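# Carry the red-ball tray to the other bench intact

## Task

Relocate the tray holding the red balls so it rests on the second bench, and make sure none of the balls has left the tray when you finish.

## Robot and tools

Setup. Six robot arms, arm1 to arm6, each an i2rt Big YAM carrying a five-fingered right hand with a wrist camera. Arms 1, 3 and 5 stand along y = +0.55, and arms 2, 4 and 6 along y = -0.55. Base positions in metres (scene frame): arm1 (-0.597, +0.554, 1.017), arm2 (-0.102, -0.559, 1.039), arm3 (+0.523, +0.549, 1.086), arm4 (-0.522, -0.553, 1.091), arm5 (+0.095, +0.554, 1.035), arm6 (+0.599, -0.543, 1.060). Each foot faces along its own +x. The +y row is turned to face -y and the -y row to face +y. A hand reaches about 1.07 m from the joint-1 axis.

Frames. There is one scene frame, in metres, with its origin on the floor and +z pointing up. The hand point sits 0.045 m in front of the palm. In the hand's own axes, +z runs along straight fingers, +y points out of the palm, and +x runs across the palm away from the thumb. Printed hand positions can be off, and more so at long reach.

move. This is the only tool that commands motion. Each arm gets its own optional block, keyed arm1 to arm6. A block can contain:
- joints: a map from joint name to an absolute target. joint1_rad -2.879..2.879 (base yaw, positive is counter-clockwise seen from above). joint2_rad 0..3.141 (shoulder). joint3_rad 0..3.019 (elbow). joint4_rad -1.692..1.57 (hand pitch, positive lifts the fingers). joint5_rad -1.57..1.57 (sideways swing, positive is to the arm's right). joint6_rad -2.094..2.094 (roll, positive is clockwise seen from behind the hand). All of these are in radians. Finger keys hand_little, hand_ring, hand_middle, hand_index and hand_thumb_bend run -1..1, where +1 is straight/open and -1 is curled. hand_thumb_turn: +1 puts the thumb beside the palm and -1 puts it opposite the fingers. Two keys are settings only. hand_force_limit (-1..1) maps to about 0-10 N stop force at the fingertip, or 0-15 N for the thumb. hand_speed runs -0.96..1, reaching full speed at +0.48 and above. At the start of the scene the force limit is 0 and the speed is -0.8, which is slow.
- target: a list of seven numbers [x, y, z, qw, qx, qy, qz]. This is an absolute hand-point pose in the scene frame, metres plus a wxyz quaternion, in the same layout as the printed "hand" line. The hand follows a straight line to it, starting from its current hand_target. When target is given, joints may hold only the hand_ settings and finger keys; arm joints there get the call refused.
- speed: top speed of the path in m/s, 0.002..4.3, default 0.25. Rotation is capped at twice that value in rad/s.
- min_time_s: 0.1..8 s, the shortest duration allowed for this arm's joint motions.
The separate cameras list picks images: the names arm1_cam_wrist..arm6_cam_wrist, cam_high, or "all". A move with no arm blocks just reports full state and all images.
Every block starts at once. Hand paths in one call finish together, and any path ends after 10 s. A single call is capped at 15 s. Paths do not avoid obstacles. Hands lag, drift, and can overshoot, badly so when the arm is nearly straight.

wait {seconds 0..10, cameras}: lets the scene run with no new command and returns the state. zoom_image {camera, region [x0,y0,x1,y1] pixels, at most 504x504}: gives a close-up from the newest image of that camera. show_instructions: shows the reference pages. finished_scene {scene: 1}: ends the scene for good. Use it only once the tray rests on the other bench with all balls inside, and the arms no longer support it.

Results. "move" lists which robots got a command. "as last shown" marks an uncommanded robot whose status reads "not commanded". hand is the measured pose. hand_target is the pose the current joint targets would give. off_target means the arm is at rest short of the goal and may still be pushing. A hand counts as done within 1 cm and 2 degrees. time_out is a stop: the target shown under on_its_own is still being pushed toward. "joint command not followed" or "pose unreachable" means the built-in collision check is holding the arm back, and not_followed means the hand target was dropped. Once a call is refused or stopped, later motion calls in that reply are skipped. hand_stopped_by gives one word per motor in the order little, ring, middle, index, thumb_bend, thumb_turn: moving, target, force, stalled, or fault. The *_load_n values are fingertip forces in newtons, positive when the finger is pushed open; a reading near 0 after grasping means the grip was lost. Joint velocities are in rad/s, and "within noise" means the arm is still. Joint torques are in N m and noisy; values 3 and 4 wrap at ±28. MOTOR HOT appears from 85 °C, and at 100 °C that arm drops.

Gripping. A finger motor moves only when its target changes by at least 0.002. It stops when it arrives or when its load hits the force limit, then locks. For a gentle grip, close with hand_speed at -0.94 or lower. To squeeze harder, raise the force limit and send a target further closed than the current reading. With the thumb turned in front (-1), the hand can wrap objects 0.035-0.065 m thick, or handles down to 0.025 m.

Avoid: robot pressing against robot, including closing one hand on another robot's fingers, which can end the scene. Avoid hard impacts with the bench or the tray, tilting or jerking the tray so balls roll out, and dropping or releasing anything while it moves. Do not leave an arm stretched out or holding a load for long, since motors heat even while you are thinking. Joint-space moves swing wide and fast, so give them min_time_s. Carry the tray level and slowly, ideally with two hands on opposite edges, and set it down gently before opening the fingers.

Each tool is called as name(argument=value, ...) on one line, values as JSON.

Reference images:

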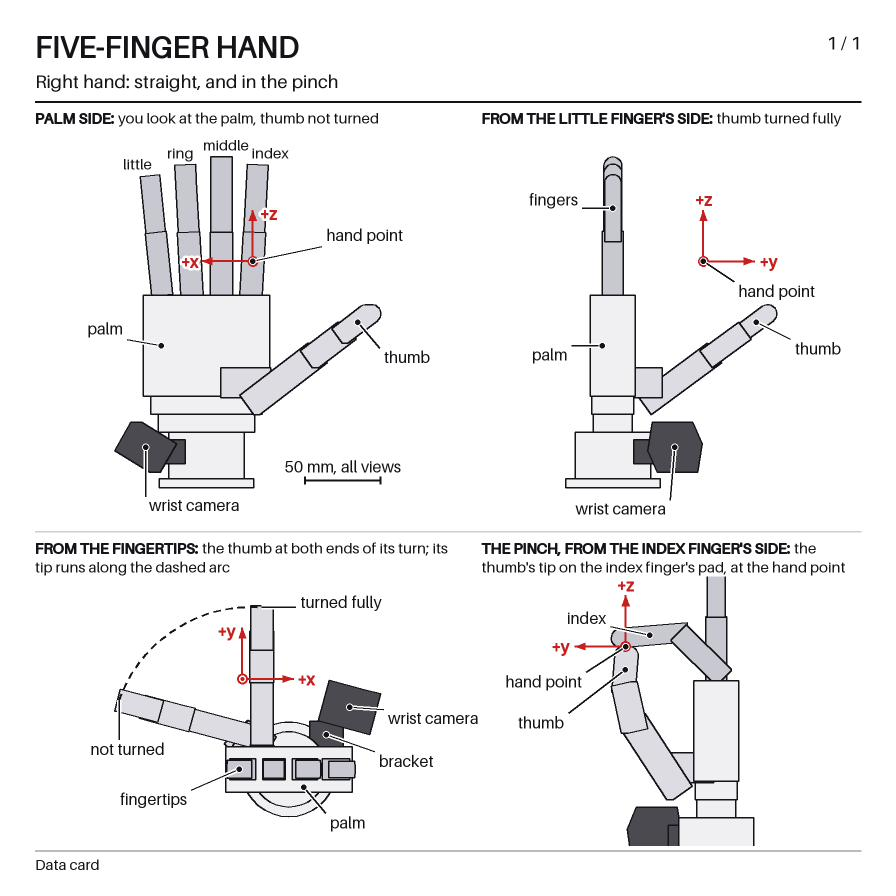

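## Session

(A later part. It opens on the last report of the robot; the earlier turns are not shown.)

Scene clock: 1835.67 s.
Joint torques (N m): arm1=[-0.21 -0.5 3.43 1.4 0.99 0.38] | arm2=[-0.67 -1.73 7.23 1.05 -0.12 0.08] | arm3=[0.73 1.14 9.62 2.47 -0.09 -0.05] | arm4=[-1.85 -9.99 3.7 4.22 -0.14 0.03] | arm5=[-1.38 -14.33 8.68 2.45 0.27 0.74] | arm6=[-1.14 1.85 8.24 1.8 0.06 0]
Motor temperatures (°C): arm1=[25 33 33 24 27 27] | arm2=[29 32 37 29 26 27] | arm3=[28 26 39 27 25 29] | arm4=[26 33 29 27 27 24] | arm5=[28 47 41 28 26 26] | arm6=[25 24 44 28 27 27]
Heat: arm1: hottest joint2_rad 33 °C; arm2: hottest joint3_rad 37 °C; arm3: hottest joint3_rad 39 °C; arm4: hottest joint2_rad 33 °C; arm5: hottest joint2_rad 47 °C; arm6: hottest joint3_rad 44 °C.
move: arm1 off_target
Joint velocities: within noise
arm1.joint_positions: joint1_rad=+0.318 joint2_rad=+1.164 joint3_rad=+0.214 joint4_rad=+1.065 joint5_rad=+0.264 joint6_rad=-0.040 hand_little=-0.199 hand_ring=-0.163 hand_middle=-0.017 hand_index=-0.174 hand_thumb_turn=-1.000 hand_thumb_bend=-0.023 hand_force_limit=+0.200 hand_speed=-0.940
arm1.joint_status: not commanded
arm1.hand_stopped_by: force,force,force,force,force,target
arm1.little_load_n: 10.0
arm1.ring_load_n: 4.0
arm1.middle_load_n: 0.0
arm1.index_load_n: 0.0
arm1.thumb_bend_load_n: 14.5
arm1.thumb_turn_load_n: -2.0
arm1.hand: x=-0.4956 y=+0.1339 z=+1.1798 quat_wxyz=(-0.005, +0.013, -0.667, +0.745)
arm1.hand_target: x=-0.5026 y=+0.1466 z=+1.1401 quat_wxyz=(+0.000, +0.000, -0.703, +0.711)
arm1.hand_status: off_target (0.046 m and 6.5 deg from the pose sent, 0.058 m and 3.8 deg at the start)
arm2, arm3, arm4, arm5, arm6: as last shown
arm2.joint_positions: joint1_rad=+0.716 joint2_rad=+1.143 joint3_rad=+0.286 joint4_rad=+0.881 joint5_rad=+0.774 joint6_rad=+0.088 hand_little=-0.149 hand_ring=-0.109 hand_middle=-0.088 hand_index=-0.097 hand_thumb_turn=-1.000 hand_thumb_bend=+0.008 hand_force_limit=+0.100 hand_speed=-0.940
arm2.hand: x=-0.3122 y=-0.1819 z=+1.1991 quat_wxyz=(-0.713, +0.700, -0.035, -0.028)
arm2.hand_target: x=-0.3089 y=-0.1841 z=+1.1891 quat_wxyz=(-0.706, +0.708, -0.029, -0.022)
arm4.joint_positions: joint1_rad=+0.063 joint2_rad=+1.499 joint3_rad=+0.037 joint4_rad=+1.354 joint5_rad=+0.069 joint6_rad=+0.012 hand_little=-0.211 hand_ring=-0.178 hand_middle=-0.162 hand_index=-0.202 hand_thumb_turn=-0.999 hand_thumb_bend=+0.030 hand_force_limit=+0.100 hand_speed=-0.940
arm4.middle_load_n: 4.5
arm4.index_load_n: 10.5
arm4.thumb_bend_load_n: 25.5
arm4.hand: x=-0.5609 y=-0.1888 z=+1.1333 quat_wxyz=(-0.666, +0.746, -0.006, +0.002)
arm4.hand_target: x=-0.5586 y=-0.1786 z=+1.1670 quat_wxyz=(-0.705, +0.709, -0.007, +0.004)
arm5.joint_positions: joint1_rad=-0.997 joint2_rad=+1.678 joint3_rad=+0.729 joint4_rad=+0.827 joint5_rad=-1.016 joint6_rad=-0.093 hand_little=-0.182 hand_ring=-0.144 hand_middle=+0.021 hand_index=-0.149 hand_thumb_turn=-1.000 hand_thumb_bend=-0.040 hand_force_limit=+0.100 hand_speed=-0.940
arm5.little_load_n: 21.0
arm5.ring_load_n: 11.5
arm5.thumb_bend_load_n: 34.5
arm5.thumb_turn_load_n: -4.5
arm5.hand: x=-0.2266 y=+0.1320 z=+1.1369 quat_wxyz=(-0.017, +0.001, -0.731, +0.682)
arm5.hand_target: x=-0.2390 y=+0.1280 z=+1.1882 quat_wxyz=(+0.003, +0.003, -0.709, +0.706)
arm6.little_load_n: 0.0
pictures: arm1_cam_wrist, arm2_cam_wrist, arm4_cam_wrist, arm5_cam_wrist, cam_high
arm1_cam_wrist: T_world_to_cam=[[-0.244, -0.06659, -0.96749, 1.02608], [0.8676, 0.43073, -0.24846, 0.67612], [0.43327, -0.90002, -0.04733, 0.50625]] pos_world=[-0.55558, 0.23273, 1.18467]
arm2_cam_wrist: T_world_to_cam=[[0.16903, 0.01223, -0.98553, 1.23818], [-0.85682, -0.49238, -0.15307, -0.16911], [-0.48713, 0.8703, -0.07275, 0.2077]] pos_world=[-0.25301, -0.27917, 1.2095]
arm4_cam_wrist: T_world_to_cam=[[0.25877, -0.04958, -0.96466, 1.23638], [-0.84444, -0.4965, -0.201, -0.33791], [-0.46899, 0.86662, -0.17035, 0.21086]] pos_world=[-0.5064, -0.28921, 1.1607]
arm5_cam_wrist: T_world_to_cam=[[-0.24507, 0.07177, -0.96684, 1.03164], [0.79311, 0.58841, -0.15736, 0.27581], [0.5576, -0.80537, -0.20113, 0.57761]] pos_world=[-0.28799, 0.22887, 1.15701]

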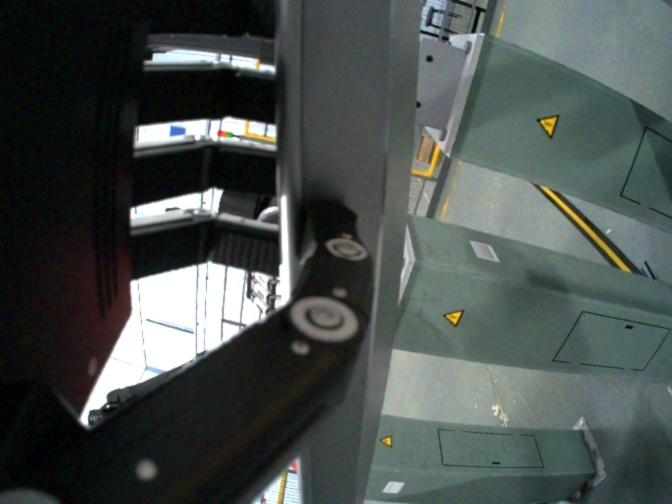

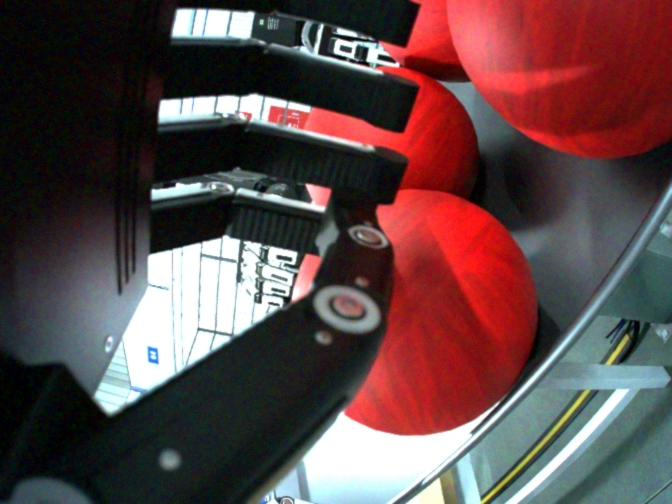

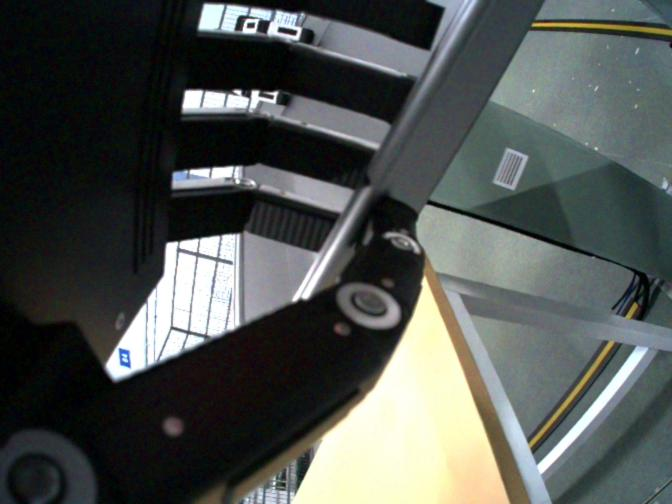

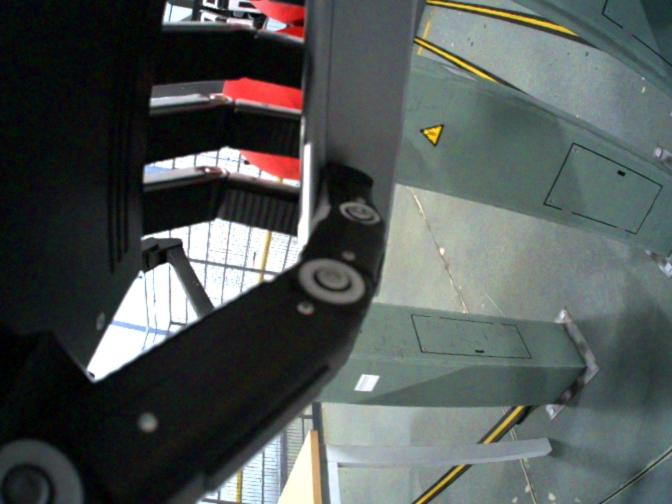

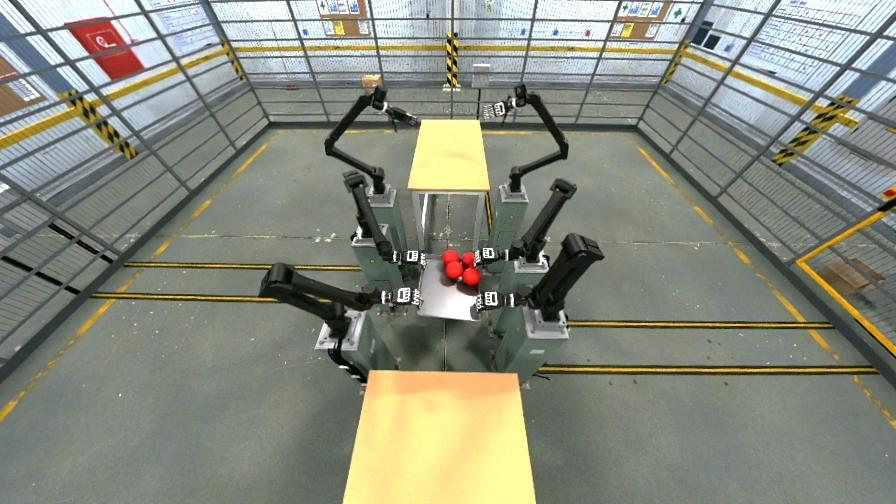

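move(arm1={"target": [-0.5021, 0.1440, 1.095, 0, 0, -0.7071, 0.7071], "speed": 0.03}, cameras=["cam_high", "arm1_cam_wrist", "arm2_cam_wrist"])

zoom_image(camera="cam_high", region=[370, 210, 530, 350])

Scene clock: 1855.50 s.
Joint torques (N m): arm1=[-0.32 -0.21 1.01 0.32 0.79 0.32] | arm2=[-0.62 -0.44 7.39 1.05 -0.26 0.08] | arm3=[1.73 0.56 9.39 2.7 -0.12 -0.07] | arm4=[-1.14 -9.93 4.04 4.98 -0.16 0.22] | arm5=[-1.08 -14.8 9.06 2.77 0.04 0.73] | arm6=[-1.14 1.85 8.24 1.8 0.06 0]
Motor temperatures (°C): arm1=[25 33 32 24 27 27] | arm2=[29 31 38 28 26 27] | arm3=[28 26 39 27 25 29] | arm4=[26 33 29 27 27 24] | arm5=[28 46 41 28 25 26] | arm6=[25 24 44 28 27 27]
Heat: arm1: hottest joint2_rad 33 °C; arm2: hottest joint3_rad 38 °C; arm3: hottest joint3_rad 39 °C; arm4: hottest joint2_rad 33 °C; arm5: hottest joint2_rad 46 °C; arm6: hottest joint3_rad 44 °C.
move: arm1 off_target
Joint velocities: within noise
arm1.joint_positions: joint1_rad=+0.320 joint2_rad=+1.402 joint3_rad=+0.185 joint4_rad=+1.378 joint5_rad=+0.271 joint6_rad=-0.037 hand_little=-0.199 hand_ring=-0.163 hand_middle=-0.017 hand_index=-0.174 hand_thumb_turn=-1.000 hand_thumb_bend=-0.025 hand_force_limit=+0.200 hand_speed=-0.940
arm1.joint_status: not commanded
arm1.hand_stopped_by: force,force,force,force,force,target
arm1.little_load_n: 11.5
arm1.ring_load_n: 7.5
arm1.middle_load_n: 0.0
arm1.index_load_n: 0.0
arm1.thumb_bend_load_n: 5.5
arm1.thumb_turn_load_n: -5.0
arm1.hand: x=-0.4957 y=+0.1319 z=+1.1549 quat_wxyz=(-0.008, +0.005, -0.651, +0.759)
arm1.hand_target: x=-0.5036 y=+0.1488 z=+1.1025 quat_wxyz=(+0.001, -0.001, -0.704, +0.710)
arm1.hand_status: off_target (0.061 m and 8.8 deg from the pose sent, 0.086 m and 6.5 deg at the start)
arm2, arm4, arm5: as last shown
arm2.joint_positions: joint1_rad=+0.713 joint2_rad=+1.125 joint3_rad=+0.286 joint4_rad=+0.882 joint5_rad=+0.777 joint6_rad=+0.088 hand_little=-0.149 hand_ring=-0.109 hand_middle=-0.088 hand_index=-0.097 hand_thumb_turn=-1.000 hand_thumb_bend=+0.008 hand_force_limit=+0.100 hand_speed=-0.940
arm2.index_load_n: -0.5
arm2.hand: x=-0.3101 y=-0.1816 z=+1.2067 quat_wxyz=(-0.718, +0.694, -0.042, -0.031)
arm2.hand_target: x=-0.3087 y=-0.1839 z=+1.1898 quat_wxyz=(-0.706, +0.707, -0.030, -0.022)
arm3.joint_positions: joint1_rad=+0.060 joint2_rad=+0.645 joint3_rad=+1.351 joint4_rad=-1.208 joint5_rad=-0.095 joint6_rad=-1.018 hand_little=+1.000 hand_ring=+1.000 hand_middle=+1.000 hand_index=+1.000 hand_thumb_turn=+1.000 hand_thumb_bend=+1.000 hand_force_limit=+0.000 hand_speed=-0.800
arm3.joint_status: not commanded
arm3.hand_stopped_by: target,target,target,target,target,target
arm3.little_load_n: 0.0
arm3.ring_load_n: 0.0
arm3.middle_load_n: 0.0
arm3.index_load_n: 0.0
arm3.thumb_bend_load_n: 0.0
arm3.thumb_turn_load_n: 0.0
arm3.hand: x=+0.5279 y=+0.2895 z=+1.5665 quat_wxyz=(+0.190, +0.472, -0.717, +0.476)
arm3.hand_target: x=+0.5278 y=+0.2899 z=+1.5768 quat_wxyz=(+0.195, +0.469, -0.712, +0.484)
arm3.hand_status: not commanded
arm4.joint_positions: joint1_rad=+0.055 joint2_rad=+1.499 joint3_rad=+0.030 joint4_rad=+1.335 joint5_rad=+0.070 joint6_rad=-0.011 hand_little=-0.211 hand_ring=-0.178 hand_middle=-0.162 hand_index=-0.202 hand_thumb_turn=-0.999 hand_thumb_bend=+0.030 hand_force_limit=+0.100 hand_speed=-0.940
arm4.middle_load_n: 5.5
arm4.index_load_n: 6.5
arm4.thumb_bend_load_n: 24.0
arm4.thumb_turn_load_n: 6.5
arm4.hand: x=-0.5562 y=-0.1932 z=+1.1260 quat_wxyz=(-0.656, +0.754, +0.000, +0.013)
arm4.hand_target: x=-0.5584 y=-0.1789 z=+1.1665 quat_wxyz=(-0.704, +0.710, -0.007, +0.004)
arm5.joint_positions: joint1_rad=-0.988 joint2_rad=+1.679 joint3_rad=+0.723 joint4_rad=+0.827 joint5_rad=-0.998 joint6_rad=-0.093 hand_little=-0.182 hand_ring=-0.144 hand_middle=+0.021 hand_index=-0.149 hand_thumb_turn=-1.000 hand_thumb_bend=-0.040 hand_force_limit=+0.100 hand_speed=-0.940
arm5.little_load_n: 20.5
arm5.ring_load_n: 13.0
arm5.index_load_n: 1.5
arm5.thumb_bend_load_n: 33.0
arm5.thumb_turn_load_n: -3.0
arm5.hand: x=-0.2242 y=+0.1299 z=+1.1335 quat_wxyz=(-0.016, -0.004, -0.733, +0.680)
arm5.hand_target: x=-0.2407 y=+0.1280 z=+1.1876 quat_wxyz=(+0.006, +0.000, -0.709, +0.705)
arm6.joint_positions: joint1_rad=-0.234 joint2_rad=+0.617 joint3_rad=+1.415 joint4_rad=-1.189 joint5_rad=+0.058 joint6_rad=-1.321 hand_little=+1.000 hand_ring=+1.000 hand_middle=+1.000 hand_index=+1.000 hand_thumb_turn=+1.000 hand_thumb_bend=+1.000 hand_force_limit=+0.000 hand_speed=-0.800
arm6.joint_status: not commanded
arm6.hand_stopped_by: target,target,target,target,target,target
arm6.little_load_n: 0.0
arm6.ring_load_n: 0.5
arm6.middle_load_n: 0.0
arm6.index_load_n: 0.0
arm6.thumb_bend_load_n: 0.0
arm6.thumb_turn_load_n: 0.0
arm6.hand: x=+0.6998 y=-0.3152 z=+1.5986 quat_wxyz=(-0.386, +0.707, +0.432, +0.406)
arm6.hand_target: x=+0.6993 y=-0.3171 z=+1.6089 quat_wxyz=(-0.393, +0.702, +0.428, +0.413)
arm6.hand_status: not commanded
pictures: arm1_cam_wrist, arm2_cam_wrist, cam_high
arm1_cam_wrist: T_world_to_cam=[[-0.22779, -0.10761, -0.96775, 1.0156], [0.87428, 0.41492, -0.25193, 0.68036], [0.42865, -0.90347, -0.00044, 0.44743]] pos_world=[-0.55528, 0.23123, 1.15444]
arm2_cam_wrist: T_world_to_cam=[[0.15553, 0.02548, -0.9875, 1.24603], [-0.86175, -0.48519, -0.14824, -0.17209], [-0.48291, 0.87404, -0.0535, 0.18779]] pos_world=[-0.2514, -0.27938, 1.21499]

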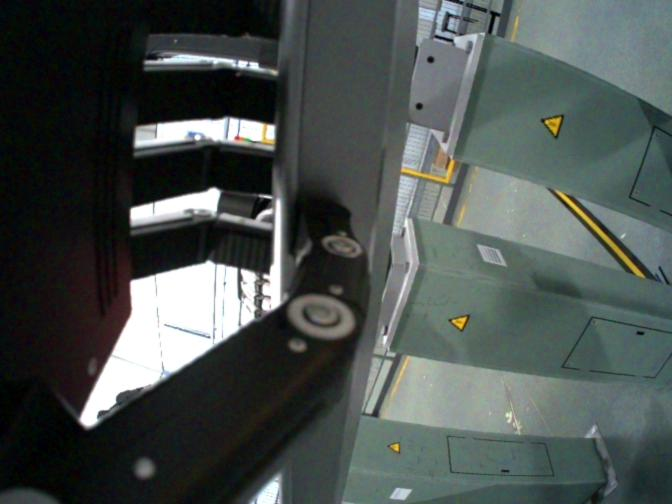

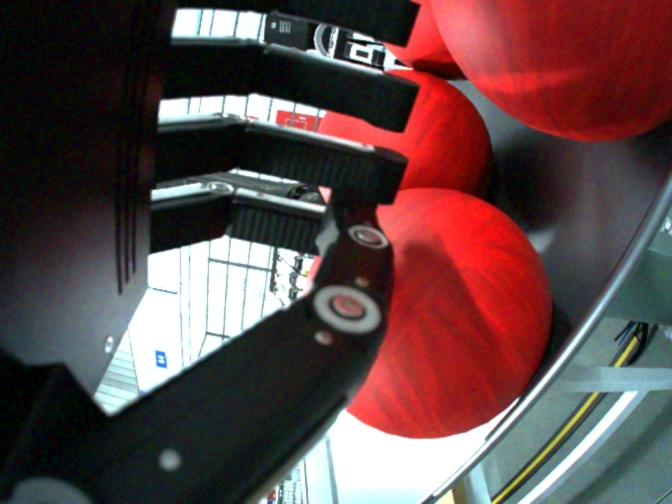

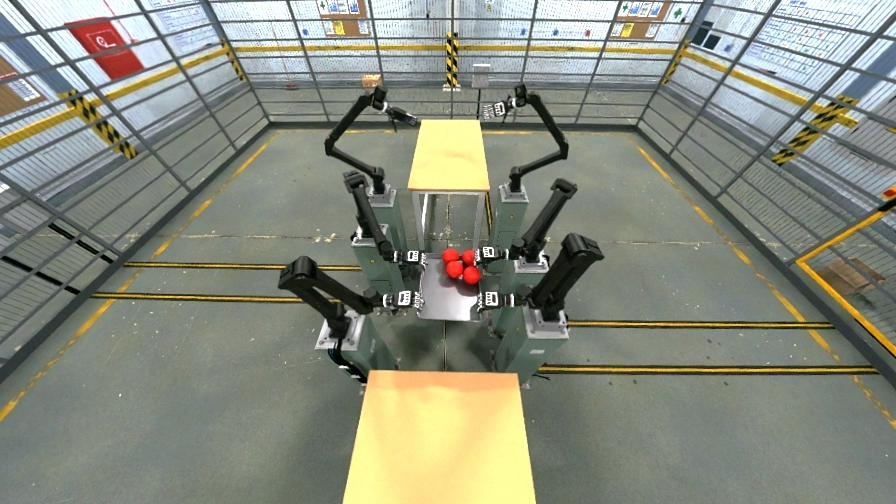

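Scaled by 3.150.

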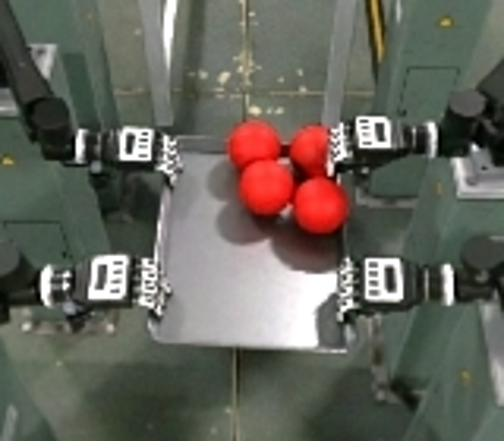

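move(arm2={"target": [-0.300, -0.182, 1.27, 0.7071, -0.7071, 0, 0], "speed": 0.15, "joints": {"hand_index": 1, "hand_middle": 1, "hand_ring": 1, "hand_little": 1, "hand_speed": 0}})

move(arm2={"target": [-0.080, -0.11, 1.27, 0.7071, -0.7071, 0, 0], "speed": 0.2}, cameras=["cam_high", "arm2_cam_wrist"])

Scene clock: 1935.63 s.
Joint torques (N m): arm1=[-0.15 -1.9 1.62 0.34 0.63 0.25] | arm2=[-1.26 -0.97 13.55 1.26 -0.03 -0.07] | arm3=[1.32 1.32 9.29 2.54 -0.13 -0.1] | arm4=[-1.08 -9.82 4.08 4.98 -0.19 0.23] | arm5=[-1.44 -15.38 9.21 2.73 -0.03 0.61] | arm6=[-1.14 1.85 8.24 1.8 0.06 0]
Motor temperatures (°C): arm1=[25 32 31 24 26 27] | arm2=[29 29 38 28 26 27] | arm3=[28 25 39 27 25 29] | arm4=[26 32 29 28 27 24] | arm5=[28 42 42 28 25 26] | arm6=[25 24 44 28 26 27]
Heat: arm1: hottest joint2_rad 32 °C; arm2: hottest joint3_rad 38 °C; arm3: hottest joint3_rad 39 °C; arm4: hottest joint2_rad 32 °C; arm5: hottest joint2_rad 42 °C; arm6: hottest joint3_rad 44 °C.
move: arm2 off_target
Joint velocities: within noise
arm1, arm3, arm4, arm5, arm6: as last shown
arm1.joint_positions: joint1_rad=+0.320 joint2_rad=+1.429 joint3_rad=+0.179 joint4_rad=+1.378 joint5_rad=+0.274 joint6_rad=-0.029 hand_little=-0.199 hand_ring=-0.163 hand_middle=-0.017 hand_index=-0.174 hand_thumb_turn=-1.000 hand_thumb_bend=-0.026 hand_force_limit=+0.200 hand_speed=-0.940
arm1.little_load_n: 9.5
arm1.ring_load_n: 7.0
arm1.index_load_n: 0.5
arm1.thumb_bend_load_n: 4.0
arm1.thumb_turn_load_n: -1.5
arm1.hand: x=-0.4966 y=+0.1341 z=+1.1414 quat_wxyz=(-0.007, +0.004, -0.663, +0.748)
arm1.hand_target: x=-0.5034 y=+0.1487 z=+1.1008 quat_wxyz=(+0.001, +0.000, -0.706, +0.709)
arm2.joint_positions: joint1_rad=+0.707 joint2_rad=+0.873 joint3_rad=+0.368 joint4_rad=+0.474 joint5_rad=+0.726 joint6_rad=+0.026 hand_little=+1.000 hand_ring=+1.000 hand_middle=+1.000 hand_index=+1.000 hand_thumb_turn=-1.000 hand_thumb_bend=+0.008 hand_force_limit=+0.100 hand_speed=+0.000
arm2.joint_status: all done
arm2.hand_stopped_by: target,target,target,target,force,target
arm2.little_load_n: 0.0
arm2.ring_load_n: 0.0
arm2.middle_load_n: 0.0
arm2.index_load_n: 0.0
arm2.thumb_bend_load_n: 0.0
arm2.thumb_turn_load_n: 0.0
arm2.hand: x=-0.3047 y=-0.1929 z=+1.2487 quat_wxyz=(-0.699, +0.715, +0.013, -0.006)
arm2.hand_target: x=-0.3067 y=-0.1853 z=+1.2683 quat_wxyz=(-0.706, +0.708, +0.008, -0.007)
arm2.hand_status: off_target (0.024 m and 2.1 deg from the pose sent, 0.064 m and 6.3 deg at the start)
arm4.joint_positions: joint1_rad=+0.055 joint2_rad=+1.499 joint3_rad=+0.030 joint4_rad=+1.337 joint5_rad=+0.070 joint6_rad=-0.012 hand_little=-0.211 hand_ring=-0.178 hand_middle=-0.162 hand_index=-0.202 hand_thumb_turn=-0.999 hand_thumb_bend=+0.030 hand_force_limit=+0.100 hand_speed=-0.940
arm4.ring_load_n: 1.5
arm4.middle_load_n: 6.5
arm4.index_load_n: 5.0
arm4.thumb_bend_load_n: 20.0
arm4.thumb_turn_load_n: 4.5
arm4.hand: x=-0.5561 y=-0.1931 z=+1.1263 quat_wxyz=(-0.657, +0.754, +0.000, +0.014)
arm4.hand_target: x=-0.5586 y=-0.1789 z=+1.1665 quat_wxyz=(-0.705, +0.710, -0.007, +0.004)
arm5.joint_positions: joint1_rad=-0.988 joint2_rad=+1.679 joint3_rad=+0.723 joint4_rad=+0.827 joint5_rad=-0.999 joint6_rad=-0.087 hand_little=-0.182 hand_ring=-0.144 hand_middle=+0.021 hand_index=-0.149 hand_thumb_turn=-1.000 hand_thumb_bend=-0.040 hand_force_limit=+0.100 hand_speed=-0.940
arm5.little_load_n: 10.5
arm5.ring_load_n: 9.5
arm5.index_load_n: 3.0
arm5.thumb_bend_load_n: 30.0
arm5.thumb_turn_load_n: -1.0
arm5.hand: x=-0.2235 y=+0.1299 z=+1.1337 quat_wxyz=(-0.018, -0.005, -0.733, +0.680)
arm5.hand_target: x=-0.2404 y=+0.1281 z=+1.1876 quat_wxyz=(+0.006, +0.000, -0.709, +0.705)
arm6.ring_load_n: 0.0
pictures: none

Scene clock: 1937.77 s.
Joint torques (N m): arm1=[-0.09 -2.02 1.65 0.31 0.61 0.23] | arm2=[-0.97 -0.44 13.76 2.92 -0.06 0.09] | arm3=[1.32 1.03 9.33 2.65 -0.14 -0.1] | arm4=[-1.08 -9.82 4.07 4.97 -0.19 0.23] | arm5=[-2.02 -14.97 9.24 2.74 -0.06 0.65] | arm6=[-1.14 1.79 8.24 1.8 0.06 0]
Motor temperatures (°C): arm1=[25 32 31 24 26 27] | arm2=[29 29 39 28 26 27] | arm3=[28 25 39 27 25 29] | arm4=[26 32 29 28 27 24] | arm5=[28 42 42 28 25 26] | arm6=[25 24 44 28 26 27]
Heat: arm1: hottest joint2_rad 32 °C; arm2: hottest joint3_rad 39 °C; arm3: hottest joint3_rad 39 °C; arm4: hottest joint2_rad 32 °C; arm5: hottest joint2_rad 42 °C; arm6: hottest joint3_rad 44 °C.
move: arm2 off_target
Joint velocities: within noise
arm1, arm3, arm4, arm5, arm6: as last shown
arm2.joint_positions: joint1_rad=-0.255 joint2_rad=+0.926 joint3_rad=+0.392 joint4_rad=+0.479 joint5_rad=-0.211 joint6_rad=+0.026 hand_little=+1.000 hand_ring=+1.000 hand_middle=+1.000 hand_index=+1.000 hand_thumb_turn=-1.000 hand_thumb_bend=+0.008 hand_force_limit=+0.100 hand_speed=+0.000
arm2.joint_status: not commanded
arm2.hand_stopped_by: target,target,target,target,force,target
arm2.little_load_n: 0.0
arm2.ring_load_n: 0.0
arm2.middle_load_n: 0.0
arm2.index_load_n: 0.0
arm2.thumb_bend_load_n: 0.0
arm2.thumb_turn_load_n: 0.0
arm2.hand: x=-0.0864 y=-0.1226 z=+1.2460 quat_wxyz=(-0.689, +0.725, -0.007, -0.009)
arm2.hand_target: x=-0.0818 y=-0.1103 z=+1.2696 quat_wxyz=(-0.706, +0.709, -0.006, -0.005)
arm2.hand_status: off_target (0.028 m and 3.2 deg from the pose sent, 0.240 m and 2.1 deg at the start)
arm3.index_load_n: -0.5
arm4.ring_load_n: 1.0
arm4.thumb_bend_load_n: 20.5
arm4.thumb_turn_load_n: 5.0
pictures: arm2_cam_wrist, cam_high
arm2_cam_wrist: T_world_to_cam=[[0.23453, -0.05406, -0.97061, 1.22449], [-0.8387, -0.51607, -0.17391, 0.08545], [-0.4915, 0.85484, -0.16637, 0.38385]] pos_world=[-0.02684, -0.21784, 1.26722]

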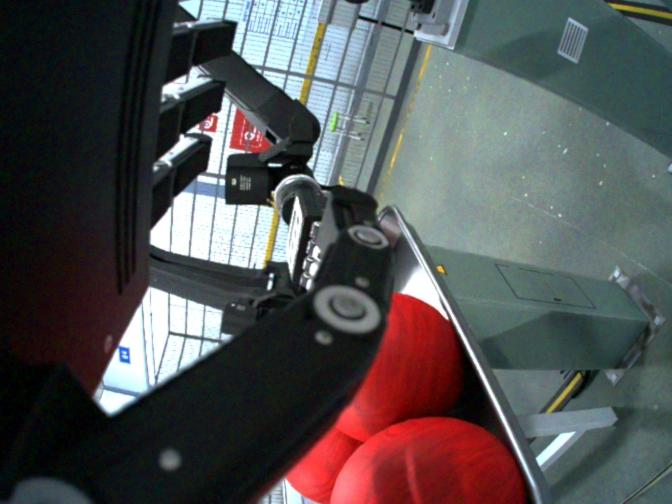

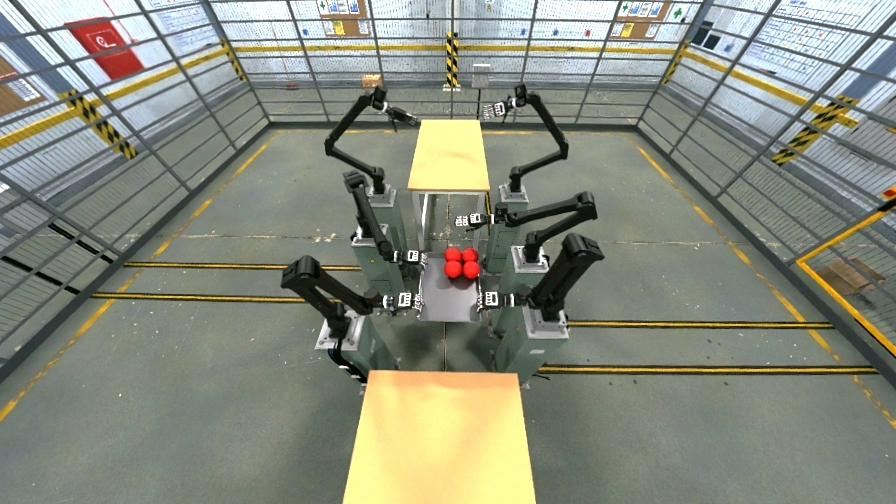

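zoom_image(camera="cam_high", region=[370, 190, 530, 330])

zoom_image(camera="arm2_cam_wrist", region=[270, 150, 620, 500])

Scaled by 3.150.

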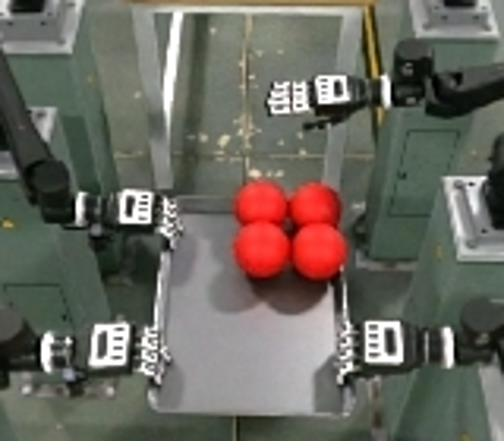

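Scaled by 1.440 from the camera's image (finer frame: 960x720).

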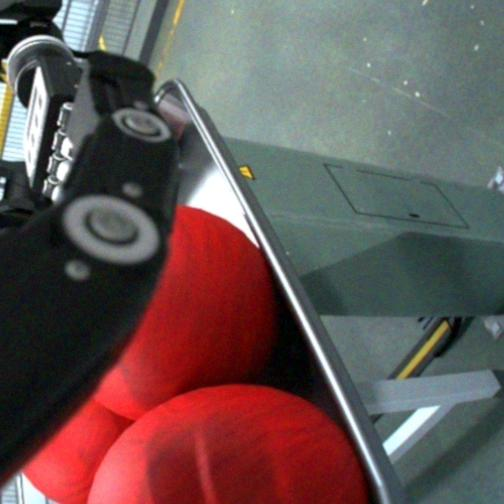

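move(arm2={"target": [-0.065, -0.13, 0.985, 0.7071, -0.7071, 0, 0], "speed": 0.15}, cameras=["cam_high", "arm2_cam_wrist", "arm1_cam_wrist"])

zoom_image(camera="cam_high", region=[370, 190, 530, 330])

Scene clock: 1964.70 s.
Joint torques (N m): arm1=[0.09 -1.96 1.61 0.34 0.64 0.21] | arm2=[-1.26 -4.84 0.64 3.03 -0.11 -0.12] | arm3=[1.2 1.03 9.17 2.63 -0.09 -0.08] | arm4=[-1.14 -9.88 4.07 4.97 -0.19 0.23] | arm5=[-1.61 -14.39 9.18 2.73 0.01 0.67] | arm6=[-1.14 1.79 8.24 1.8 0.06 0]
Motor temperatures (°C): arm1=[25 32 31 24 26 27] | arm2=[29 29 44 29 26 27] | arm3=[28 25 39 27 25 29] | arm4=[26 32 29 28 27 24] | arm5=[28 42 43 28 25 26] | arm6=[25 24 44 28 26 27]
Heat: arm1: hottest joint2_rad 32 °C; arm2: hottest joint3_rad 44 °C; arm3: hottest joint3_rad 39 °C; arm4: hottest joint2_rad 32 °C; arm5: hottest joint3_rad 43 °C; arm6: hottest joint3_rad 44 °C.
move: arm2 off_target
Joint velocities: within noise
arm1, arm3, arm4, arm5, arm6: as last shown
arm1.ring_load_n: 6.5
arm2.joint_positions: joint1_rad=-0.318 joint2_rad=+2.047 joint3_rad=+0.288 joint4_rad=+1.560 joint5_rad=-0.292 joint6_rad=-0.029 hand_little=+1.000 hand_ring=+1.000 hand_middle=+1.000 hand_index=+1.000 hand_thumb_turn=-1.000 hand_thumb_bend=+0.008 hand_force_limit=+0.100 hand_speed=+0.000
arm2.joint_status: not commanded
arm2.hand_stopped_by: target,target,target,target,force,target
arm2.little_load_n: -0.5
arm2.ring_load_n: 0.0
arm2.middle_load_n: 0.0
arm2.index_load_n: 0.0
arm2.thumb_bend_load_n: 0.0
arm2.thumb_turn_load_n: 0.0
arm2.hand: x=-0.0694 y=-0.1326 z=+0.9909 quat_wxyz=(-0.637, +0.771, +0.004, -0.012)
arm2.hand_target: x=-0.0645 y=-0.1314 z=+0.9888 quat_wxyz=(-0.640, +0.768, +0.008, -0.005)
arm2.hand_status: off_target (0.008 m and 10.9 deg from the pose sent, 0.262 m and 3.2 deg at the start; a joint's target at an end of its range on 36 of 79 steps)
arm3.index_load_n: 0.0
arm3.thumb_bend_load_n: 0.5
arm4.thumb_turn_load_n: 4.5
pictures: arm1_cam_wrist, arm2_cam_wrist, cam_high
arm1_cam_wrist: T_world_to_cam=[[-0.22958, -0.07562, -0.97035, 1.00036], [0.87474, 0.4211, -0.23978, 0.66232], [0.42675, -0.90385, -0.03053, 0.48314]] pos_world=[-0.55588, 0.23343, 1.14426]
arm2_cam_wrist: T_world_to_cam=[[0.24758, -0.18052, -0.9519, 0.93793], [-0.82504, -0.55437, -0.10945, -0.0179], [-0.50795, 0.81245, -0.28619, 0.47016]] pos_world=[-0.00816, -0.22259, 1.02541]

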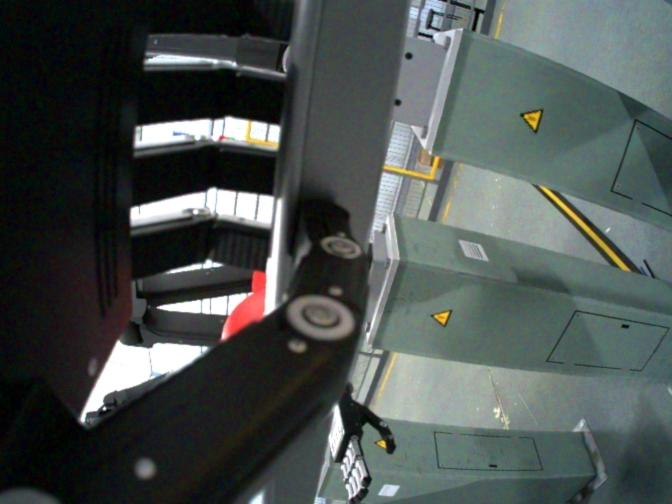

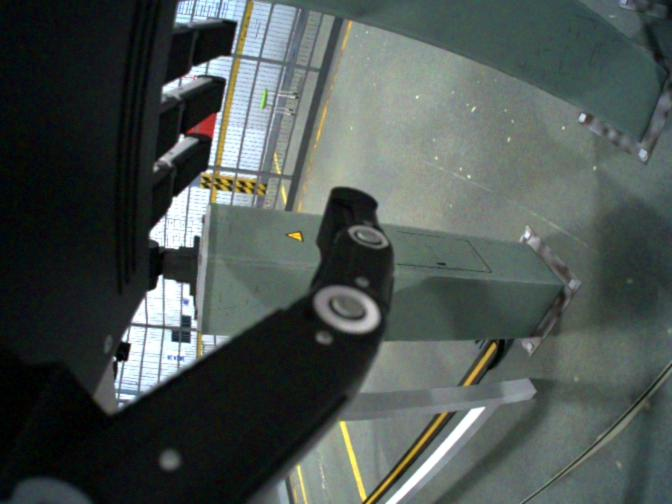

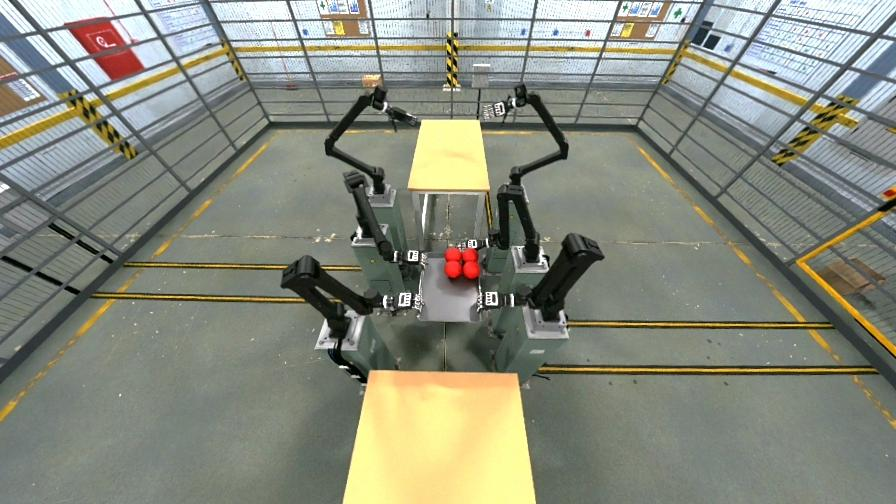

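Scaled by 3.150.

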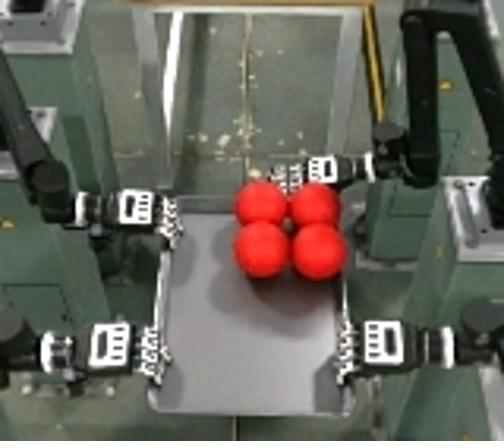

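move(arm2={"target": [-0.26, -0.14, 0.980, 0.7071, -0.7071, 0, 0], "speed": 0.08}, cameras=["cam_high", "arm2_cam_wrist", "arm4_cam_wrist"])

zoom_image(camera="cam_high", region=[370, 190, 530, 330])

Scene clock: 1975.93 s.
Joint torques (N m): arm1=[0.5 -2.43 1.55 0.39 0.63 0.23] | arm2=[0.03 -4.95 0.31 2.97 0.29 0.18] | arm3=[1.67 0.73 9.4 2.7 -0.11 -0.06] | arm4=[-1.14 -9.88 4.08 4.98 -0.19 0.23] | arm5=[-1.14 -14.92 9.1 2.84 -0.06 0.65] | arm6=[-1.14 1.85 8.24 1.8 0.06 0]
Motor temperatures (°C): arm1=[25 32 30 24 26 27] | arm2=[29 29 41 29 26 27] | arm3=[28 25 39 27 25 29] | arm4=[26 32 29 28 27 24] | arm5=[28 42 43 28 25 26] | arm6=[25 24 44 28 26 27]
Heat: arm1: hottest joint2_rad 32 °C; arm2: hottest joint3_rad 41 °C; arm3: hottest joint3_rad 39 °C; arm4: hottest joint2_rad 32 °C; arm5: hottest joint3_rad 43 °C; arm6: hottest joint3_rad 44 °C.
move: arm2 off_target
Joint velocities: within noise
arm1, arm3, arm4, arm5, arm6: as last shown
arm1.ring_load_n: 7.0
arm1.index_load_n: 1.0
arm2.joint_positions: joint1_rad=+0.453 joint2_rad=+2.079 joint3_rad=+0.328 joint4_rad=+1.560 joint5_rad=+0.519 joint6_rad=+0.065 hand_little=+1.000 hand_ring=+1.000 hand_middle=+1.000 hand_index=+1.000 hand_thumb_turn=-1.000 hand_thumb_bend=+0.008 hand_force_limit=+0.100 hand_speed=+0.000
arm2.joint_status: not commanded
arm2.hand_stopped_by: target,target,target,target,force,target
arm2.little_load_n: 0.0
arm2.ring_load_n: 0.0
arm2.middle_load_n: 0.0
arm2.index_load_n: -0.5
arm2.thumb_bend_load_n: 0.0
arm2.thumb_turn_load_n: 0.0
arm2.hand: x=-0.2544 y=-0.1398 z=+0.9831 quat_wxyz=(-0.647, +0.762, +0.007, +0.024)
arm2.hand_target: x=-0.2589 y=-0.1408 z=+0.9806 quat_wxyz=(-0.648, +0.761, +0.003, +0.016)
arm2.hand_status: off_target (0.006 m and 9.8 deg from the pose sent, 0.191 m and 10.9 deg at the start; a joint's target at an end of its range on 97 of 97 steps)
arm3.thumb_bend_load_n: 0.0
arm5.index_load_n: 2.5
pictures: arm2_cam_wrist, arm4_cam_wrist, cam_high
arm2_cam_wrist: T_world_to_cam=[[0.29585, -0.16821, -0.94031, 0.97766], [-0.83948, -0.51547, -0.17192, -0.11211], [-0.45578, 0.84023, -0.29372, 0.40442]] pos_world=[-0.19903, -0.23314, 1.01881]
arm4_cam_wrist: T_world_to_cam=[[0.28324, -0.0736, -0.95622, 1.22767], [-0.84213, -0.49618, -0.21125, -0.32444], [-0.45891, 0.86509, -0.20252, 0.25715]] pos_world=[-0.50294, -0.29308, 1.15746]

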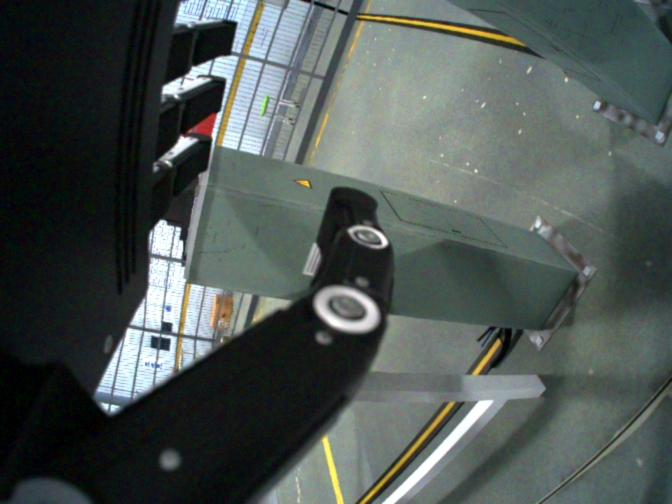

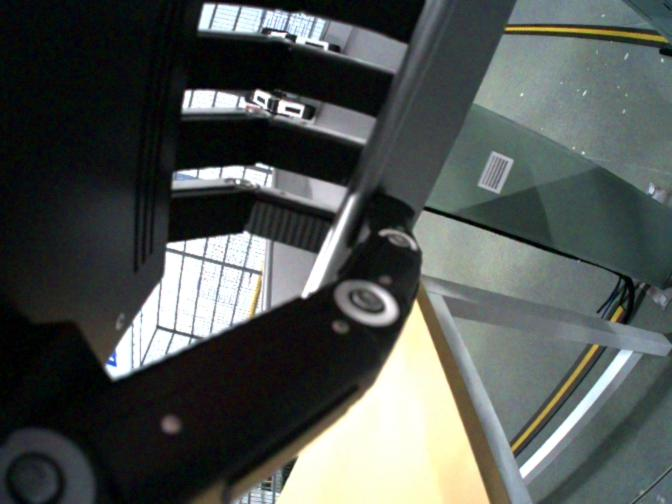

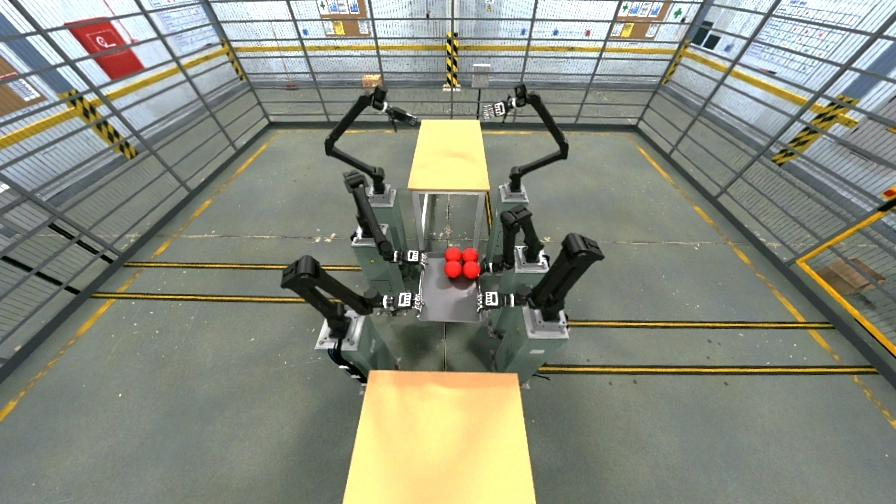

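Scaled by 3.150.

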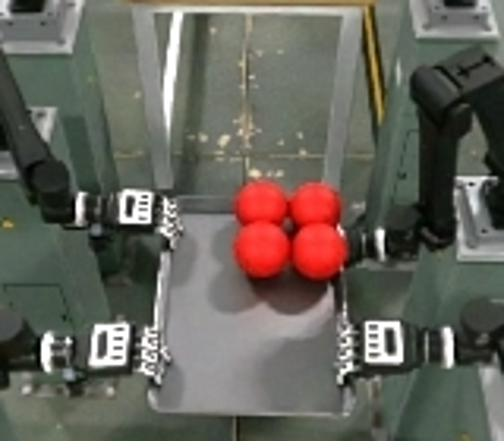

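move(arm2={"target": [-0.27, -0.14, 1.025, 0.7071, -0.7071, 0, 0], "speed": 0.05}, cameras=["arm2_cam_wrist", "arm4_cam_wrist"])

Scene clock: 1984.57 s.
Joint torques (N m): arm1=[0.09 -2.26 1.57 0.25 0.64 0.24] | arm2=[0.21 -6.95 0.2 3.02 0.26 -0.05] | arm3=[1.67 0.85 9.36 2.61 -0.1 -0.03] | arm4=[-1.14 -9.82 4.08 4.98 -0.19 0.23] | arm5=[-2.37 -14.39 9.31 2.85 -0.07 0.64] | arm6=[-1.14 1.85 8.24 1.8 0.06 0]
Motor temperatures (°C): arm1=[25 32 30 24 26 27] | arm2=[29 29 39 29 26 27] | arm3=[28 25 39 27 25 29] | arm4=[26 32 29 28 27 24] | arm5=[28 42 43 28 25 26] | arm6=[25 24 44 28 26 27]
Heat: arm1: hottest joint2_rad 32 °C; arm2: hottest joint3_rad 39 °C; arm3: hottest joint3_rad 39 °C; arm4: hottest joint2_rad 32 °C; arm5: hottest joint3_rad 43 °C; arm6: hottest joint3_rad 44 °C.
move: arm2 off_target
Joint velocities: within noise
arm1, arm3, arm4, arm5, arm6: as last shown
arm1.middle_load_n: -0.5
arm1.index_load_n: 0.5
arm1.thumb_turn_load_n: -2.0
arm2.joint_positions: joint1_rad=+0.489 joint2_rad=+1.992 joint3_rad=+0.311 joint4_rad=+1.560 joint5_rad=+0.551 joint6_rad=+0.065 hand_little=+1.000 hand_ring=+1.000 hand_middle=+1.000 hand_index=+1.000 hand_thumb_turn=-1.000 hand_thumb_bend=+0.008 hand_force_limit=+0.100 hand_speed=+0.000
arm2.joint_status: not commanded
arm2.hand_stopped_by: target,target,target,target,force,target
arm2.little_load_n: 0.0
arm2.ring_load_n: 0.0
arm2.middle_load_n: 0.0
arm2.index_load_n: 0.0
arm2.thumb_bend_load_n: 0.5
arm2.thumb_turn_load_n: 0.0
arm2.hand: x=-0.2667 y=-0.1386 z=+1.0169 quat_wxyz=(-0.671, +0.742, -0.002, +0.011)
arm2.hand_target: x=-0.2701 y=-0.1396 z=+1.0247 quat_wxyz=(-0.679, +0.734, -0.001, +0.007)
arm2.hand_status: off_target (0.009 m and 5.9 deg from the pose sent, 0.045 m and 9.8 deg at the start; a joint's target at an end of its range on 64 of 64 steps)
arm4.ring_load_n: 1.5
arm4.thumb_bend_load_n: 20.0
arm5.little_load_n: 10.0
arm5.index_load_n: 3.0
arm2_cam_wrist: T_world_to_cam=[[0.26731, -0.10651, -0.95771, 1.03184], [-0.84262, -0.50799, -0.1787, -0.10898], [-0.46747, 0.85475, -0.22554, 0.3374]] pos_world=[-0.20993, -0.23385, 1.04482]
arm4_cam_wrist: T_world_to_cam=[[0.28324, -0.0736, -0.95622, 1.22767], [-0.84213, -0.49618, -0.21125, -0.32444], [-0.45891, 0.86509, -0.20252, 0.25715]] pos_world=[-0.50294, -0.29308, 1.15746]

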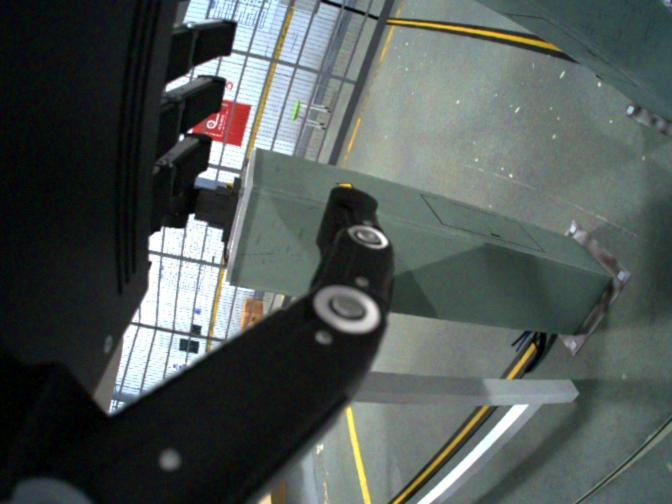

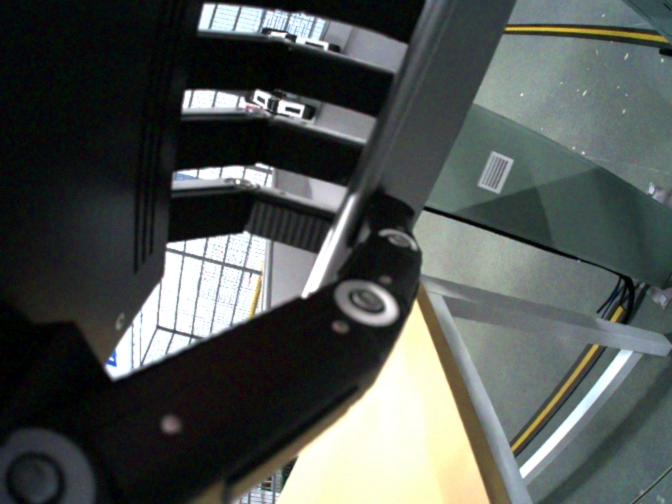

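move(arm2={"target": [-0.275, -0.14, 1.05, 0.7071, -0.7071, 0, 0], "speed": 0.04}, cameras=["cam_high", "arm5_cam_wrist"])

Scene clock: 1990.50 s.
Joint torques (N m): arm1=[-0.32 -2.2 1.57 0.39 0.6 0.13] | arm2=[0.26 -7.36 0.8 2.95 0.28 -0.21] | arm3=[1.49 0.97 9.28 2.55 -0.08 -0.06] | arm4=[-1.08 -9.35 4.11 4.97 -0.12 0.23] | arm5=[-1.79 -14.86 9.22 2.71 0.01 0.53] | arm6=[-1.14 1.85 8.24 1.78 0.06 0]
Motor temperatures (°C): arm1=[25 32 30 24 26 27] | arm2=[29 29 38 29 26 27] | arm3=[28 25 39 27 25 29] | arm4=[26 32 29 28 27 24] | arm5=[28 42 43 28 25 26] | arm6=[25 24 44 28 26 27]
Heat: arm1: hottest joint2_rad 32 °C; arm2: hottest joint3_rad 38 °C; arm3: hottest joint3_rad 39 °C; arm4: hottest joint2_rad 32 °C; arm5: hottest joint3_rad 43 °C; arm6: hottest joint3_rad 44 °C.
move: arm2 off_target
Joint velocities: within noise
arm1, arm3, arm6: as last shown
arm1.joint_positions: joint1_rad=+0.320 joint2_rad=+1.431 joint3_rad=+0.177 joint4_rad=+1.364 joint5_rad=+0.276 joint6_rad=-0.020 hand_little=-0.199 hand_ring=-0.163 hand_middle=-0.017 hand_index=-0.174 hand_thumb_turn=-1.000 hand_thumb_bend=-0.026 hand_force_limit=+0.200 hand_speed=-0.940
arm1.little_load_n: 7.5
arm1.ring_load_n: 5.5
arm1.middle_load_n: 0.0
arm1.index_load_n: 3.0
arm1.thumb_bend_load_n: 5.0
arm1.thumb_turn_load_n: -1.5
arm1.hand: x=-0.4966 y=+0.1351 z=+1.1366 quat_wxyz=(-0.008, +0.002, -0.669, +0.743)
arm1.hand_target: x=-0.5037 y=+0.1496 z=+1.0975 quat_wxyz=(+0.002, +0.001, -0.710, +0.705)
arm2.joint_positions: joint1_rad=+0.498 joint2_rad=+1.935 joint3_rad=+0.296 joint4_rad=+1.560 joint5_rad=+0.562 joint6_rad=+0.061 hand_little=+1.000 hand_ring=+1.000 hand_middle=+1.000 hand_index=+1.000 hand_thumb_turn=-1.000 hand_thumb_bend=+0.008 hand_force_limit=+0.100 hand_speed=+0.000
arm2.joint_status: not commanded
arm2.hand_stopped_by: target,target,target,target,force,target
arm2.little_load_n: 0.0
arm2.ring_load_n: 0.0
arm2.middle_load_n: 0.0
arm2.index_load_n: 0.0
arm2.thumb_bend_load_n: 0.0
arm2.thumb_turn_load_n: 0.0
arm2.hand: x=-0.2690 y=-0.1392 z=+1.0376 quat_wxyz=(-0.684, +0.730, -0.009, +0.005)
arm2.hand_target: x=-0.2728 y=-0.1388 z=+1.0500 quat_wxyz=(-0.696, +0.718, -0.003, +0.004)
arm2.hand_status: off_target (0.014 m and 3.9 deg from the pose sent, 0.034 m and 5.9 deg at the start; a joint's target at an end of its range on 45 of 45 steps)
arm3.little_load_n: 0.5
arm3.thumb_turn_load_n: -0.5
arm4.joint_positions: joint1_rad=+0.055 joint2_rad=+1.493 joint3_rad=+0.030 joint4_rad=+1.337 joint5_rad=+0.069 joint6_rad=-0.012 hand_little=-0.211 hand_ring=-0.177 hand_middle=-0.162 hand_index=-0.203 hand_thumb_turn=-0.999 hand_thumb_bend=+0.030 hand_force_limit=+0.100 hand_speed=-0.940
arm4.joint_status: not commanded
arm4.hand_stopped_by: force,force,force,force,force,target
arm4.little_load_n: 0.0
arm4.ring_load_n: 2.0
arm4.middle_load_n: 5.5
arm4.index_load_n: 4.5
arm4.thumb_bend_load_n: 18.5
arm4.thumb_turn_load_n: 4.0
arm4.hand: x=-0.5564 y=-0.1925 z=+1.1284 quat_wxyz=(-0.659, +0.752, +0.000, +0.013)
arm4.hand_target: x=-0.5586 y=-0.1788 z=+1.1669 quat_wxyz=(-0.705, +0.709, -0.007, +0.004)
arm4.hand_status: not commanded
arm5.joint_positions: joint1_rad=-0.988 joint2_rad=+1.679 joint3_rad=+0.724 joint4_rad=+0.827 joint5_rad=-0.999 joint6_rad=-0.076 hand_little=-0.183 hand_ring=-0.144 hand_middle=+0.021 hand_index=-0.149 hand_thumb_turn=-1.000 hand_thumb_bend=-0.040 hand_force_limit=+0.100 hand_speed=-0.940
arm5.joint_status: not commanded
arm5.hand_stopped_by: force,force,force,force,force,target
arm5.little_load_n: 8.5
arm5.ring_load_n: 9.5
arm5.middle_load_n: 0.0
arm5.index_load_n: 5.0
arm5.thumb_bend_load_n: 30.0
arm5.thumb_turn_load_n: -1.0
arm5.hand: x=-0.2234 y=+0.1296 z=+1.1346 quat_wxyz=(-0.021, -0.009, -0.733, +0.680)
arm5.hand_target: x=-0.2408 y=+0.1278 z=+1.1883 quat_wxyz=(+0.006, +0.000, -0.709, +0.706)
arm5.hand_status: not commanded
pictures: arm5_cam_wrist, cam_high
arm5_cam_wrist: T_world_to_cam=[[-0.22432, 0.07913, -0.9713, 1.03926], [0.80123, 0.58232, -0.1376, 0.25447], [0.55472, -0.8091, -0.19403, 0.56519]] pos_world=[-0.28429, 0.22687, 1.15411]

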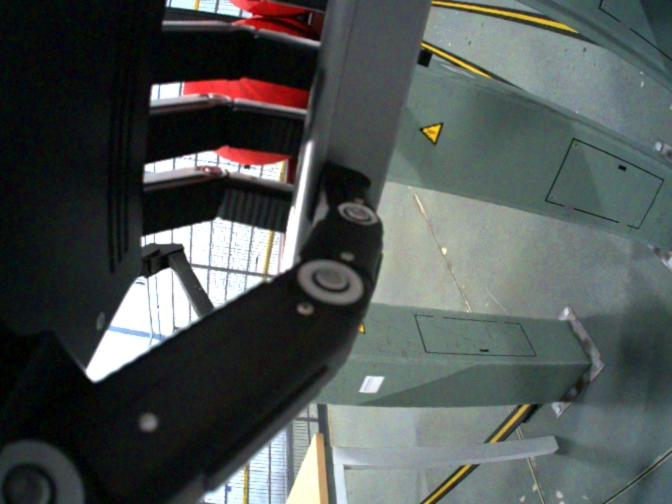

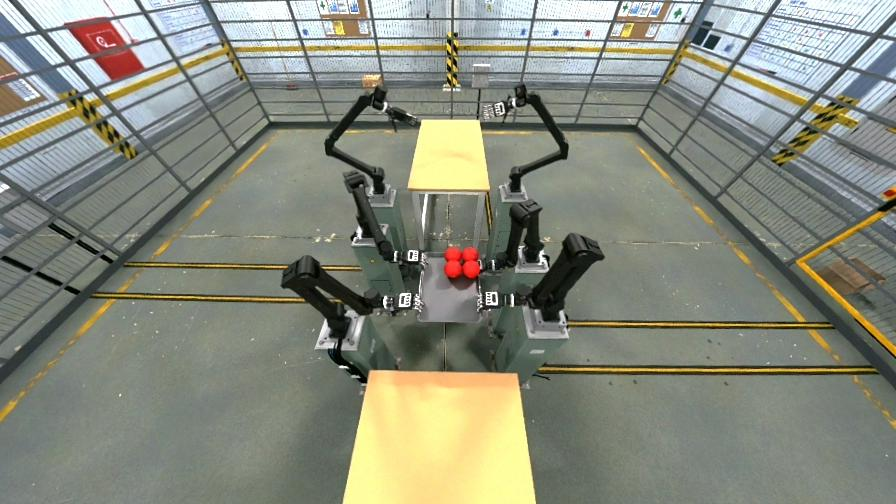

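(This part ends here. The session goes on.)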